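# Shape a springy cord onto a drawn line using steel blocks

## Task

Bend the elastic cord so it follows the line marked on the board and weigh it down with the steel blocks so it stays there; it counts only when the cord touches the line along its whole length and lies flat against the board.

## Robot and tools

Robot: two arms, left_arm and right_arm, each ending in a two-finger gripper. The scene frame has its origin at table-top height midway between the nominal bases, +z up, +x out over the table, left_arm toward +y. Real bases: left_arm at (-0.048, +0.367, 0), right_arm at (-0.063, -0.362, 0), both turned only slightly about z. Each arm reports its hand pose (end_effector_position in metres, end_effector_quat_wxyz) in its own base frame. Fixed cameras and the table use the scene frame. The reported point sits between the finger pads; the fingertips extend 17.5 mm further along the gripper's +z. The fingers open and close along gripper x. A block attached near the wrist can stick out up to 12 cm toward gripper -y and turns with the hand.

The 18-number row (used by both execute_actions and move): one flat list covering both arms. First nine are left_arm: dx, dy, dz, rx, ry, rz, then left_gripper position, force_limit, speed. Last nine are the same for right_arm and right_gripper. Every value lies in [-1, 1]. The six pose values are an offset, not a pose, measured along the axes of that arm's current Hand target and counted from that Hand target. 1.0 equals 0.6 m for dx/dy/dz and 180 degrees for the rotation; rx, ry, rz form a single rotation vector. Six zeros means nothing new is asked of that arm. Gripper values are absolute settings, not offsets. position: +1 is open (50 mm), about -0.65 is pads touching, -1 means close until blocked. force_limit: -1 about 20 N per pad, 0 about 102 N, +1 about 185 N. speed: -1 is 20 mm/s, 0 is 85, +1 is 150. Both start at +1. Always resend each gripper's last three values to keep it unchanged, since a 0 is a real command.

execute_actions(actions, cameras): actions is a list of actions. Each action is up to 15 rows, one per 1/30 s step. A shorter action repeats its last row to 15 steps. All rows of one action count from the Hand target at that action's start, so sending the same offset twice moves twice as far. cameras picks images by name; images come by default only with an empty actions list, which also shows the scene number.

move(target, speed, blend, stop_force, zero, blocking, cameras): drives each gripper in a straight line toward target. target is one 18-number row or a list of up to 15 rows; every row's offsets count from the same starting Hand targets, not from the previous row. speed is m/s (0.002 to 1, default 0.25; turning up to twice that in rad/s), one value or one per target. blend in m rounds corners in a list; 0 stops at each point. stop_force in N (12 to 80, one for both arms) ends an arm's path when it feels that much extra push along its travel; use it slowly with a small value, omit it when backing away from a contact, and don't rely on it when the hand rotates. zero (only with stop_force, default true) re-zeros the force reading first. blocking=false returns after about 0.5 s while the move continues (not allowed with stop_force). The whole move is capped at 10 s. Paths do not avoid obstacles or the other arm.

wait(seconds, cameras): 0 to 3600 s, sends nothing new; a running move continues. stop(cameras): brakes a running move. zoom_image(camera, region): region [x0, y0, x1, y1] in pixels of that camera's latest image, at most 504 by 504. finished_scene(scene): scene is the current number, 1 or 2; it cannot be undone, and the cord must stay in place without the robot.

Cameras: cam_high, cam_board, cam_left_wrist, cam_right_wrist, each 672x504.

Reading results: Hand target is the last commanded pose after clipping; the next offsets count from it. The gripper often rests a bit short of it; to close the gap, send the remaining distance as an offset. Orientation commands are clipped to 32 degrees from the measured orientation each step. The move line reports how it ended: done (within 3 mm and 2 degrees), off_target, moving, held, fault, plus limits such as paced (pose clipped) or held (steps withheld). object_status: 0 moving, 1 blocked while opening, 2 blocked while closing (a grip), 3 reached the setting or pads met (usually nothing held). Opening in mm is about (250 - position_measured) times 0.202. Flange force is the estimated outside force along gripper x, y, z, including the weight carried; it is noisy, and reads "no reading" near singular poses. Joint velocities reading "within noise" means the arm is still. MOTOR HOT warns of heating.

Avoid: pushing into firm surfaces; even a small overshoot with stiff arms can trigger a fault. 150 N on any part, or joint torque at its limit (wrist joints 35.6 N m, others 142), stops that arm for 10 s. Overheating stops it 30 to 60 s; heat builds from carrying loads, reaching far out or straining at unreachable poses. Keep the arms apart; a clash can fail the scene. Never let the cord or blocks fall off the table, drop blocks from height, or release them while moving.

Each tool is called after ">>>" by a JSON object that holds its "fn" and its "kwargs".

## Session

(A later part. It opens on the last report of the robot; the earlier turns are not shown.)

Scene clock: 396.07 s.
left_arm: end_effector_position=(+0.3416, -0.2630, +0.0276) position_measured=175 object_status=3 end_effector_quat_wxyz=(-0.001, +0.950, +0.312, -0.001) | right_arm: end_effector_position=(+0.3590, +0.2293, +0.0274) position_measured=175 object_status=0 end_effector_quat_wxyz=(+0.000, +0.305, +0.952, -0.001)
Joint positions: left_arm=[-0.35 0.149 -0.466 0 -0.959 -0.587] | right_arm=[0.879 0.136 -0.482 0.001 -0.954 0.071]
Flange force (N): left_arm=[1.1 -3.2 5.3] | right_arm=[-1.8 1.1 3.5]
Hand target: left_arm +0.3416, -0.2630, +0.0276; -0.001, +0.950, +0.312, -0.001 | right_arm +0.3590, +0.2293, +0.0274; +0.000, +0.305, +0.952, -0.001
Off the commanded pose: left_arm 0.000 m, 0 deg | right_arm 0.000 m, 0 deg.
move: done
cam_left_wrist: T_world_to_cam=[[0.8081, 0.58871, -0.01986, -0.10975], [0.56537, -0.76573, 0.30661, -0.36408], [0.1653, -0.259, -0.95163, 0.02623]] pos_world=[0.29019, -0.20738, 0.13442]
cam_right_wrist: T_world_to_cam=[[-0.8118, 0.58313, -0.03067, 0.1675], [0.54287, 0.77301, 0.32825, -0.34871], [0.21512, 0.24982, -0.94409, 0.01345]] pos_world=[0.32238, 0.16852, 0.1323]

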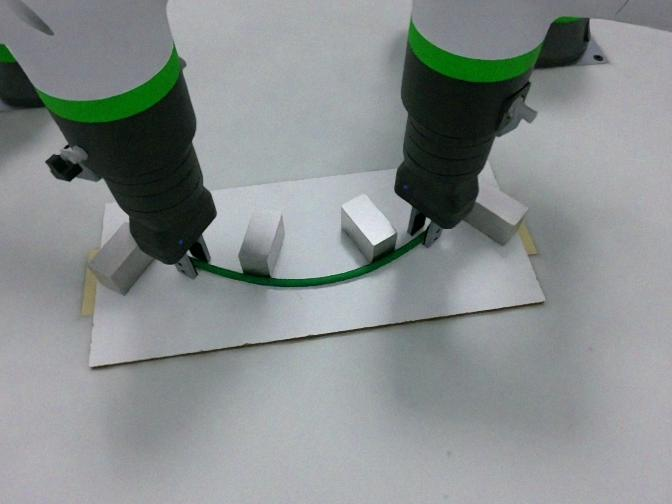

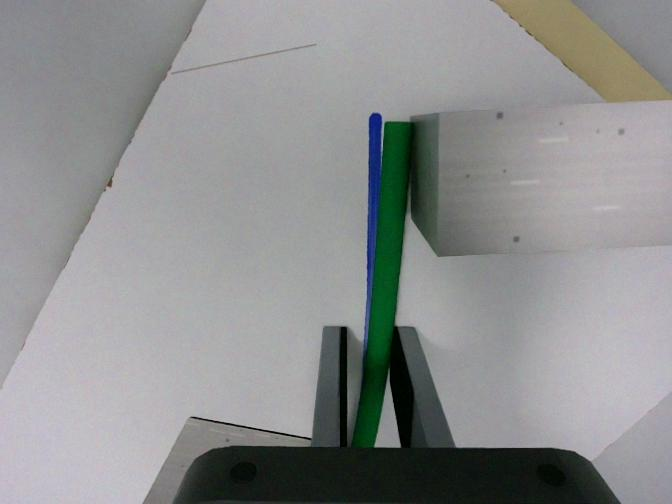

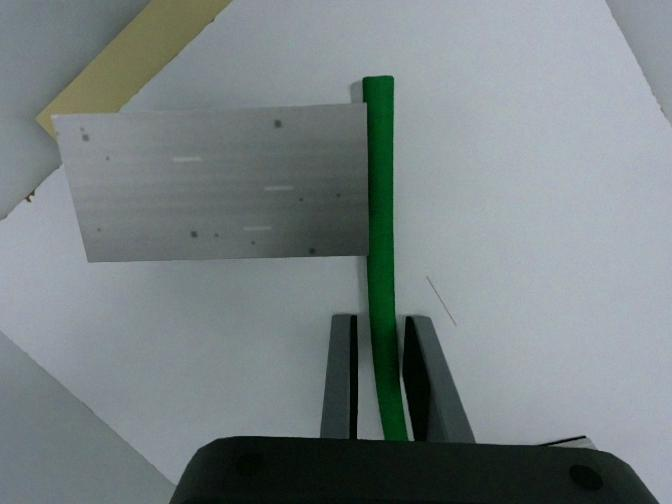

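>>> {"fn": "move", "kwargs": {"target": [0,0,0,0,0,0,0.1,-0.3,-1,0,0,0,0,0,0,0.1,-0.3,-1]}}

>>> {"fn": "move", "kwargs": {"target": [[0,0,-0.05,0,0,0,0.1,-0.3,-1,0,0,-0.05,0,0,0,0.1,-0.3,-1],[0,0,-0.17,0,0,0,0.1,-0.3,-1,0,0,-0.17,0,0,0,0.1,-0.3,-1],[0.072,-0.108,-0.17,0,0,-0.508,0.1,-0.3,-1,-0.0737,-0.0958,-0.17,0,0,0.486,0.1,-0.3,-1]], "speed": [0.06,0.25,0.25], "blend": 0.01, "cameras": ["all"]}}

>>> {"fn": "zoom_image", "kwargs": {"camera": "cam_board", "region": [80, 140, 540, 350]}}

Scene clock: 405.70 s.
left_arm: end_effector_position=(+0.3416, -0.2630, +0.0276) position_measured=138 object_status=0 end_effector_quat_wxyz=(-0.001, +0.950, +0.312, -0.001) | right_arm: end_effector_position=(+0.3590, +0.2293, +0.0274) position_measured=138 object_status=0 end_effector_quat_wxyz=(+0.000, +0.305, +0.952, -0.001)
Joint positions: left_arm=[-0.35 0.149 -0.466 0 -0.959 -0.587] | right_arm=[0.879 0.136 -0.482 0.001 -0.954 0.071]
Flange force (N): left_arm=[0.3 -1.9 4.7] | right_arm=[-1.7 1.6 3.2]
Hand target: left_arm +0.3416, -0.2630, +0.0276; -0.001, +0.950, +0.312, -0.001 | right_arm +0.3590, +0.2293, +0.0274; +0.000, +0.305, +0.952, -0.001
Off the commanded pose: left_arm 0.000 m, 0 deg | right_arm 0.000 m, 0 deg.
move: done

Scene clock: 410.03 s.
left_arm: end_effector_position=(+0.3383, -0.1853, +0.1297) position_measured=138 object_status=3 end_effector_quat_wxyz=(-0.002, +0.440, +0.898, +0.000) | right_arm: end_effector_position=(+0.3616, +0.1569, +0.1295) position_measured=138 object_status=3 end_effector_quat_wxyz=(+0.001, +0.879, +0.477, -0.001)
Joint positions: left_arm=[-0.158 -0.096 -0.449 -0.001 -1.221 0.818] | right_arm=[0.746 -0.075 -0.431 0.001 -1.216 -1.323]
Flange force (N): left_arm=[2.5 0.7 5.2] | right_arm=[0.8 1.8 3.4]
Hand target: left_arm +0.3383, -0.1853, +0.1297; -0.002, +0.440, +0.898, +0.000 | right_arm +0.3616, +0.1569, +0.1295; +0.001, +0.879, +0.477, -0.001
Off the commanded pose: left_arm 0.000 m, 0 deg | right_arm 0.000 m, 0 deg.
move: done
cam_left_wrist: T_world_to_cam=[[-0.60891, 0.7931, -0.01492, 0.36578], [0.75198, 0.58313, 0.3074, -0.14738], [0.2525, 0.17597, -0.95146, 0.19513]] pos_world=[0.28429, -0.2385, 0.23642]
cam_right_wrist: T_world_to_cam=[[0.54696, 0.83656, -0.03178, -0.31605], [0.79574, -0.50773, 0.33016, -0.21845], [0.26006, -0.20588, -0.94339, 0.18245]] pos_world=[0.29925, 0.19105, 0.2342]

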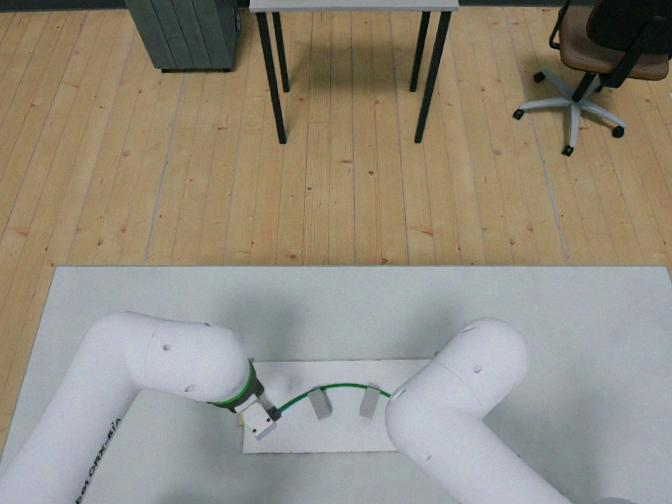

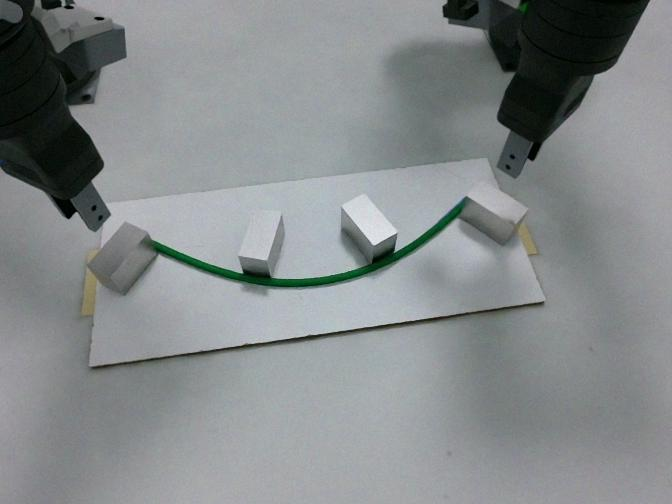

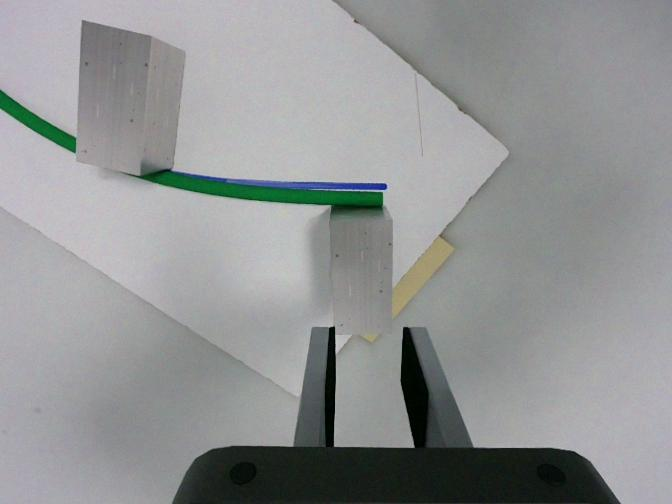

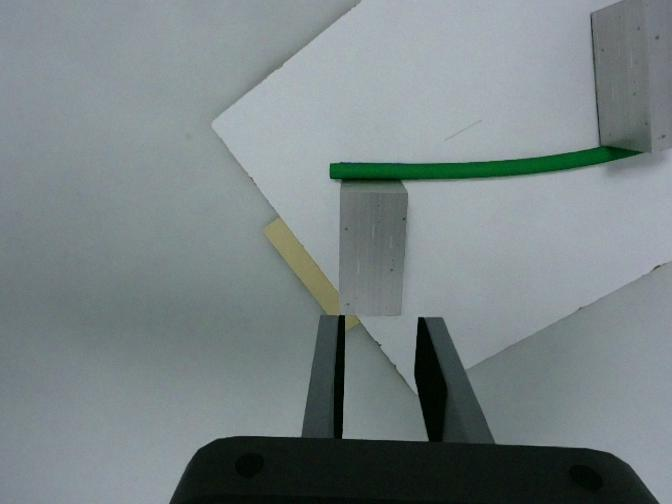

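Scaled by 1.096.

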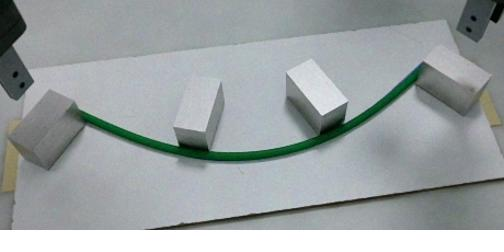

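>>> {"fn": "move", "kwargs": {"target": [0,0,0.153,0,0,0,1,-0.3,-0.5,0,0,0.153,0,0,0,1,-0.3,-0.5]}}

>>> {"fn": "move", "kwargs": {"target": [0,0,0,0,0,0,-1,-0.9,-0.8,0,0,0,0,0,0,-1,-0.9,-0.8]}}

>>> {"fn": "move", "kwargs": {"target": [0,-0.0113,0,0,0,0,-1,-0.9,-0.8,0,-0.0042,0,0,0,0,-1,-0.9,-0.8], "speed": 0.02, "cameras": ["all"]}}

>>> {"fn": "zoom_image", "kwargs": {"camera": "cam_board", "region": [80, 140, 540, 350]}}

Scene clock: 414.87 s.
left_arm: end_effector_position=(+0.3380, -0.1851, +0.0379) position_measured=3 object_status=3 end_effector_quat_wxyz=(-0.002, +0.440, +0.898, +0.000) | right_arm: end_effector_position=(+0.3616, +0.1568, +0.0377) position_measured=3 object_status=3 end_effector_quat_wxyz=(+0.001, +0.879, +0.477, -0.001)
Joint positions: left_arm=[-0.157 0.022 -0.577 -0.001 -0.975 0.818] | right_arm=[0.746 0.042 -0.557 0.001 -0.973 -1.323]
Flange force (N): left_arm=[1.5 -1.1 5.2] | right_arm=[0.6 1.4 3.3]
Hand target: left_arm +0.3380, -0.1852, +0.0379; -0.002, +0.440, +0.898, +0.000 | right_arm +0.3616, +0.1568, +0.0377; +0.001, +0.879, +0.477, -0.001
Off the commanded pose: left_arm 0.000 m, 0 deg | right_arm 0.000 m, 0 deg.
move: done

Scene clock: 415.70 s.
left_arm: end_effector_position=(+0.3380, -0.1852, +0.0379) position_measured=101 object_status=2 end_effector_quat_wxyz=(-0.002, +0.440, +0.898, +0.000) | right_arm: end_effector_position=(+0.3616, +0.1568, +0.0377) position_measured=103 object_status=2 end_effector_quat_wxyz=(+0.001, +0.879, +0.477, -0.001)
Joint positions: left_arm=[-0.158 0.022 -0.577 -0.001 -0.975 0.818] | right_arm=[0.746 0.042 -0.557 0.001 -0.973 -1.323]
Flange force (N): left_arm=[3.1 2.0 3.7] | right_arm=[-1.1 1.2 3.2]
Hand target: left_arm +0.3380, -0.1852, +0.0379; -0.002, +0.440, +0.898, +0.000 | right_arm +0.3616, +0.1568, +0.0377; +0.001, +0.879, +0.477, -0.001
Off the commanded pose: left_arm 0.000 m, 0 deg | right_arm 0.000 m, 0 deg.
move: done

Scene clock: 416.27 s.
left_arm: end_effector_position=(+0.3326, -0.1893, +0.0379) position_measured=102 object_status=2 end_effector_quat_wxyz=(-0.002, +0.440, +0.898, +0.000) | right_arm: end_effector_position=(+0.3595, +0.1582, +0.0377) position_measured=103 object_status=2 end_effector_quat_wxyz=(+0.001, +0.879, +0.477, -0.001)
Joint positions: left_arm=[-0.171 0.015 -0.584 -0.001 -0.975 0.831] | right_arm=[0.753 0.039 -0.561 0.001 -0.973 -1.329]
Flange force (N): left_arm=[2.0 2.7 7.1] | right_arm=[1.4 4.4 6.2]
Hand target: left_arm +0.3326, -0.1893, +0.0379; -0.002, +0.440, +0.898, +0.000 | right_arm +0.3595, +0.1582, +0.0377; +0.001, +0.879, +0.477, -0.001
Off the commanded pose: left_arm 0.000 m, 0 deg | right_arm 0.000 m, 0 deg.
move: done
cam_left_wrist: T_world_to_cam=[[-0.60888, 0.79312, -0.01505, 0.36421], [0.75197, 0.58312, 0.30742, -0.11248], [0.2526, 0.17586, -0.95146, 0.10989]] pos_world=[0.27859, -0.2426, 0.14462]
cam_right_wrist: T_world_to_cam=[[0.5469, 0.8366, -0.03157, -0.31893], [0.79575, -0.50773, 0.33014, -0.1858], [0.26017, -0.20568, -0.9434, 0.0966]] pos_world=[0.29715, 0.19235, 0.1424]

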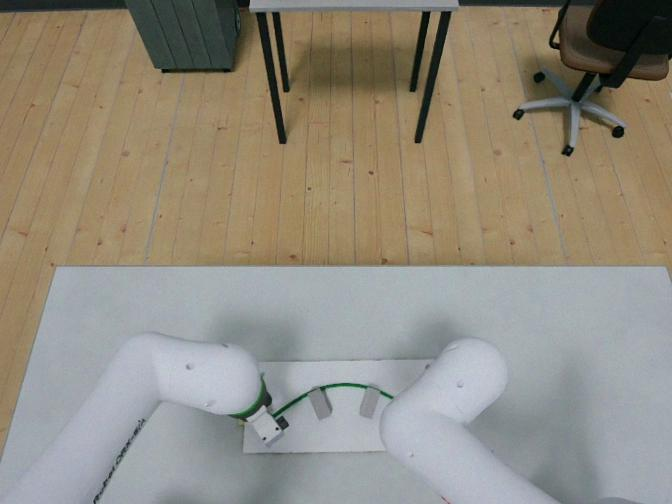

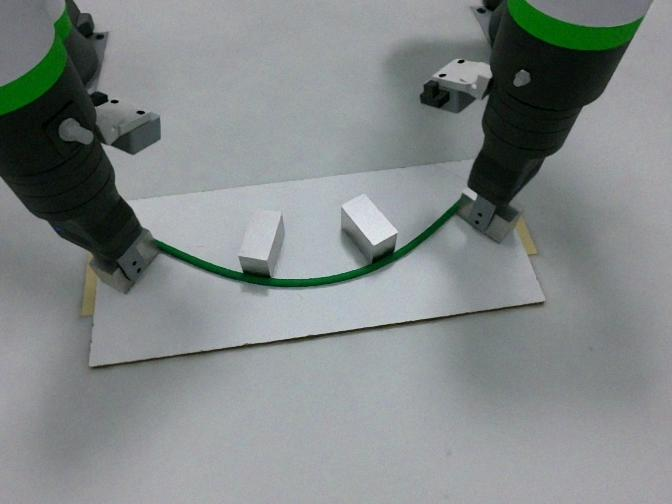

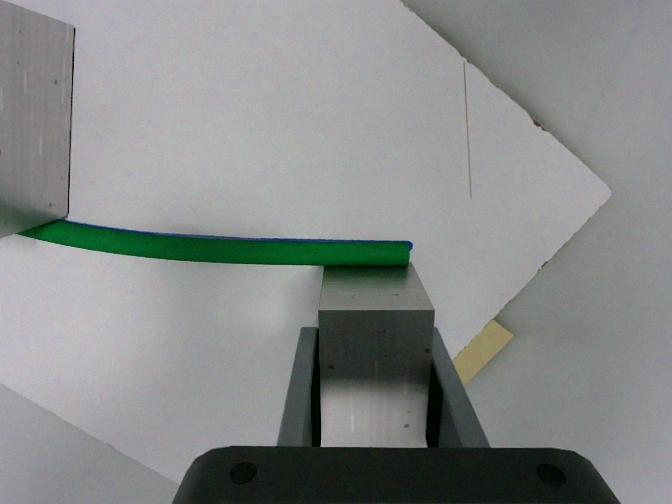

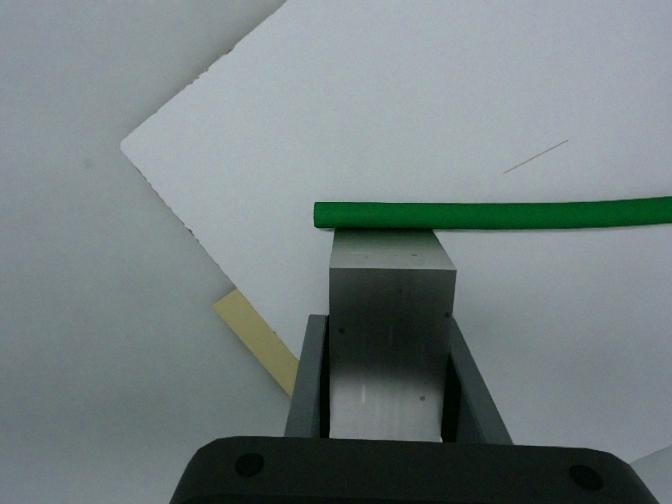

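Scaled by 1.096.

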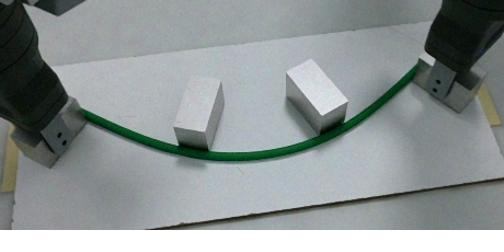

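>>> {"fn": "move", "kwargs": {"target": [0,-0.004,0,0,0,0,-1,-0.9,-0.8,0,0,0,0,0,0,-1,-0.9,-0.8], "speed": 0.02}}

>>> {"fn": "move", "kwargs": {"target": [0,0,0,0,0,0,0.5,-0.9,-1,0,0,0,0,0,0,0.5,-0.9,-1]}}

>>> {"fn": "move", "kwargs": {"target": [0,0,-0.25,0,0,0,1,-0.9,-1,0,0,-0.25,0,0,0,1,-0.9,-1], "speed": 0.15, "cameras": ["all"]}}

>>> {"fn": "zoom_image", "kwargs": {"camera": "cam_left_wrist", "region": [60, 120, 420, 300]}}

>>> {"fn": "zoom_image", "kwargs": {"camera": "cam_right_wrist", "region": [300, 100, 660, 280]}}

>>> {"fn": "zoom_image", "kwargs": {"camera": "cam_board", "region": [130, 180, 480, 310]}}

Scene clock: 426.30 s.
left_arm: end_effector_position=(+0.3307, -0.1908, +0.0379) position_measured=102 object_status=2 end_effector_quat_wxyz=(-0.002, +0.440, +0.898, +0.000) | right_arm: end_effector_position=(+0.3595, +0.1582, +0.0377) position_measured=103 object_status=2 end_effector_quat_wxyz=(+0.001, +0.879, +0.477, -0.001)
Joint positions: left_arm=[-0.176 0.012 -0.587 -0.001 -0.975 0.836] | right_arm=[0.753 0.039 -0.561 0.001 -0.973 -1.329]
Flange force (N): left_arm=[2.4 2.0 9.3] | right_arm=[1.2 3.6 6.2]
Hand target: left_arm +0.3307, -0.1908, +0.0379; -0.002, +0.440, +0.898, +0.000 | right_arm +0.3595, +0.1582, +0.0377; +0.001, +0.879, +0.477, -0.001
Off the commanded pose: left_arm 0.000 m, 0 deg | right_arm 0.000 m, 0 deg.
move: done

Scene clock: 426.80 s.
left_arm: end_effector_position=(+0.3307, -0.1908, +0.0379) position_measured=78 object_status=3 end_effector_quat_wxyz=(-0.002, +0.440, +0.898, +0.000) | right_arm: end_effector_position=(+0.3595, +0.1582, +0.0377) position_measured=78 object_status=3 end_effector_quat_wxyz=(+0.001, +0.879, +0.477, -0.001)
Joint positions: left_arm=[-0.176 0.012 -0.587 -0.001 -0.975 0.836] | right_arm=[0.753 0.039 -0.561 0.001 -0.973 -1.329]
Flange force (N): left_arm=[2.4 0.2 5.3] | right_arm=[1.2 1.7 3.0]
Hand target: left_arm +0.3307, -0.1908, +0.0379; -0.002, +0.440, +0.898, +0.000 | right_arm +0.3595, +0.1582, +0.0377; +0.001, +0.879, +0.477, -0.001
Off the commanded pose: left_arm 0.000 m, 0 deg | right_arm 0.000 m, 0 deg.
move: done

Scene clock: 428.13 s.
left_arm: end_effector_position=(+0.3312, -0.1910, +0.1879) position_measured=3 object_status=3 end_effector_quat_wxyz=(-0.002, +0.440, +0.898, +0.000) | right_arm: end_effector_position=(+0.3595, +0.1584, +0.1877) position_measured=3 object_status=3 end_effector_quat_wxyz=(+0.001, +0.879, +0.477, +0.000)
Joint positions: left_arm=[-0.177 -0.147 -0.354 0 -1.368 0.836] | right_arm=[0.753 -0.121 -0.332 0.001 -1.361 -1.329]
Flange force (N): left_arm=[3.4 0.0 6.8] | right_arm=[0.7 2.0 3.0]
Hand target: left_arm +0.3312, -0.1910, +0.1879; -0.002, +0.440, +0.898, +0.000 | right_arm +0.3596, +0.1584, +0.1877; +0.001, +0.879, +0.477, -0.001
Off the commanded pose: left_arm 0.000 m, 0 deg | right_arm 0.000 m, 0 deg.
move: done
cam_left_wrist: T_world_to_cam=[[-0.60888, 0.79312, -0.01505, 0.36689], [0.75197, 0.58312, 0.30742, -0.15664], [0.2526, 0.17586, -0.95146, 0.25334]] pos_world=[0.27719, -0.2442, 0.29472]
cam_right_wrist: T_world_to_cam=[[0.54689, 0.83661, -0.03152, -0.31437], [0.79573, -0.50772, 0.33022, -0.23528], [0.26026, -0.20567, -0.94338, 0.23821]] pos_world=[0.29715, 0.19255, 0.2925]

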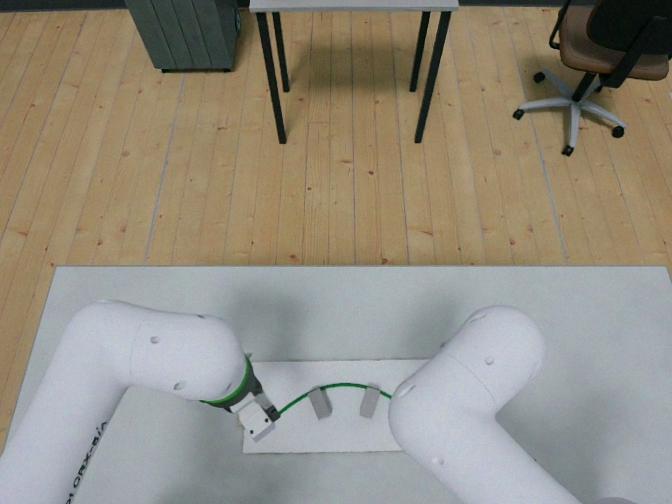

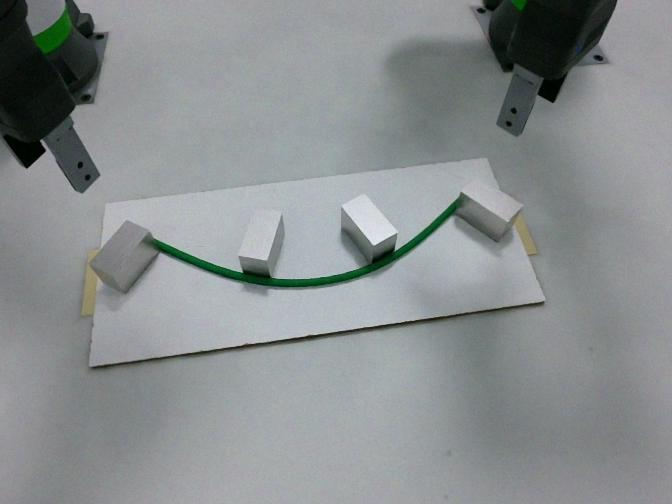

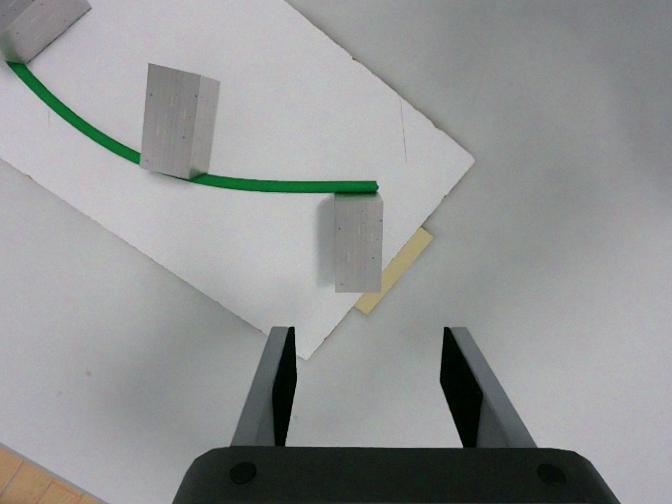

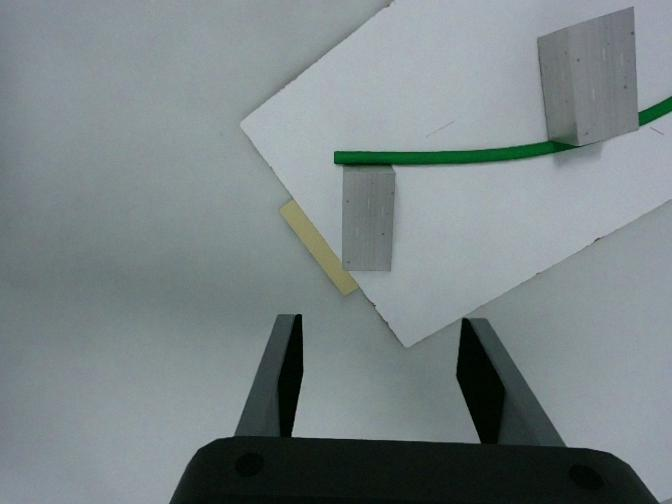

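Scaled by 1.400.

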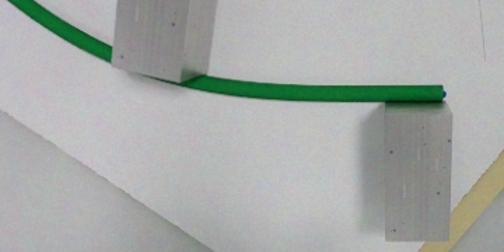

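Scaled by 1.400.

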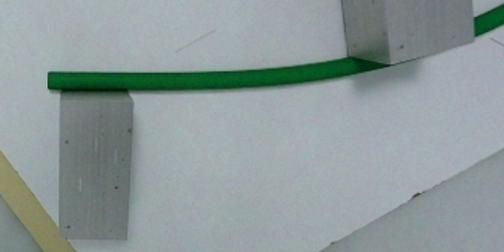

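Scaled by 1.440.

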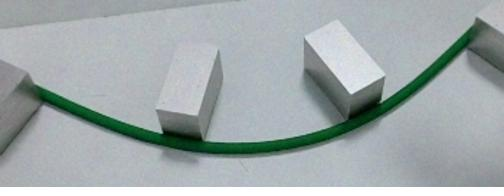

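>>> {"fn": "finished_scene", "kwargs": {"scene": 1}}

The scene is finished: the task was done.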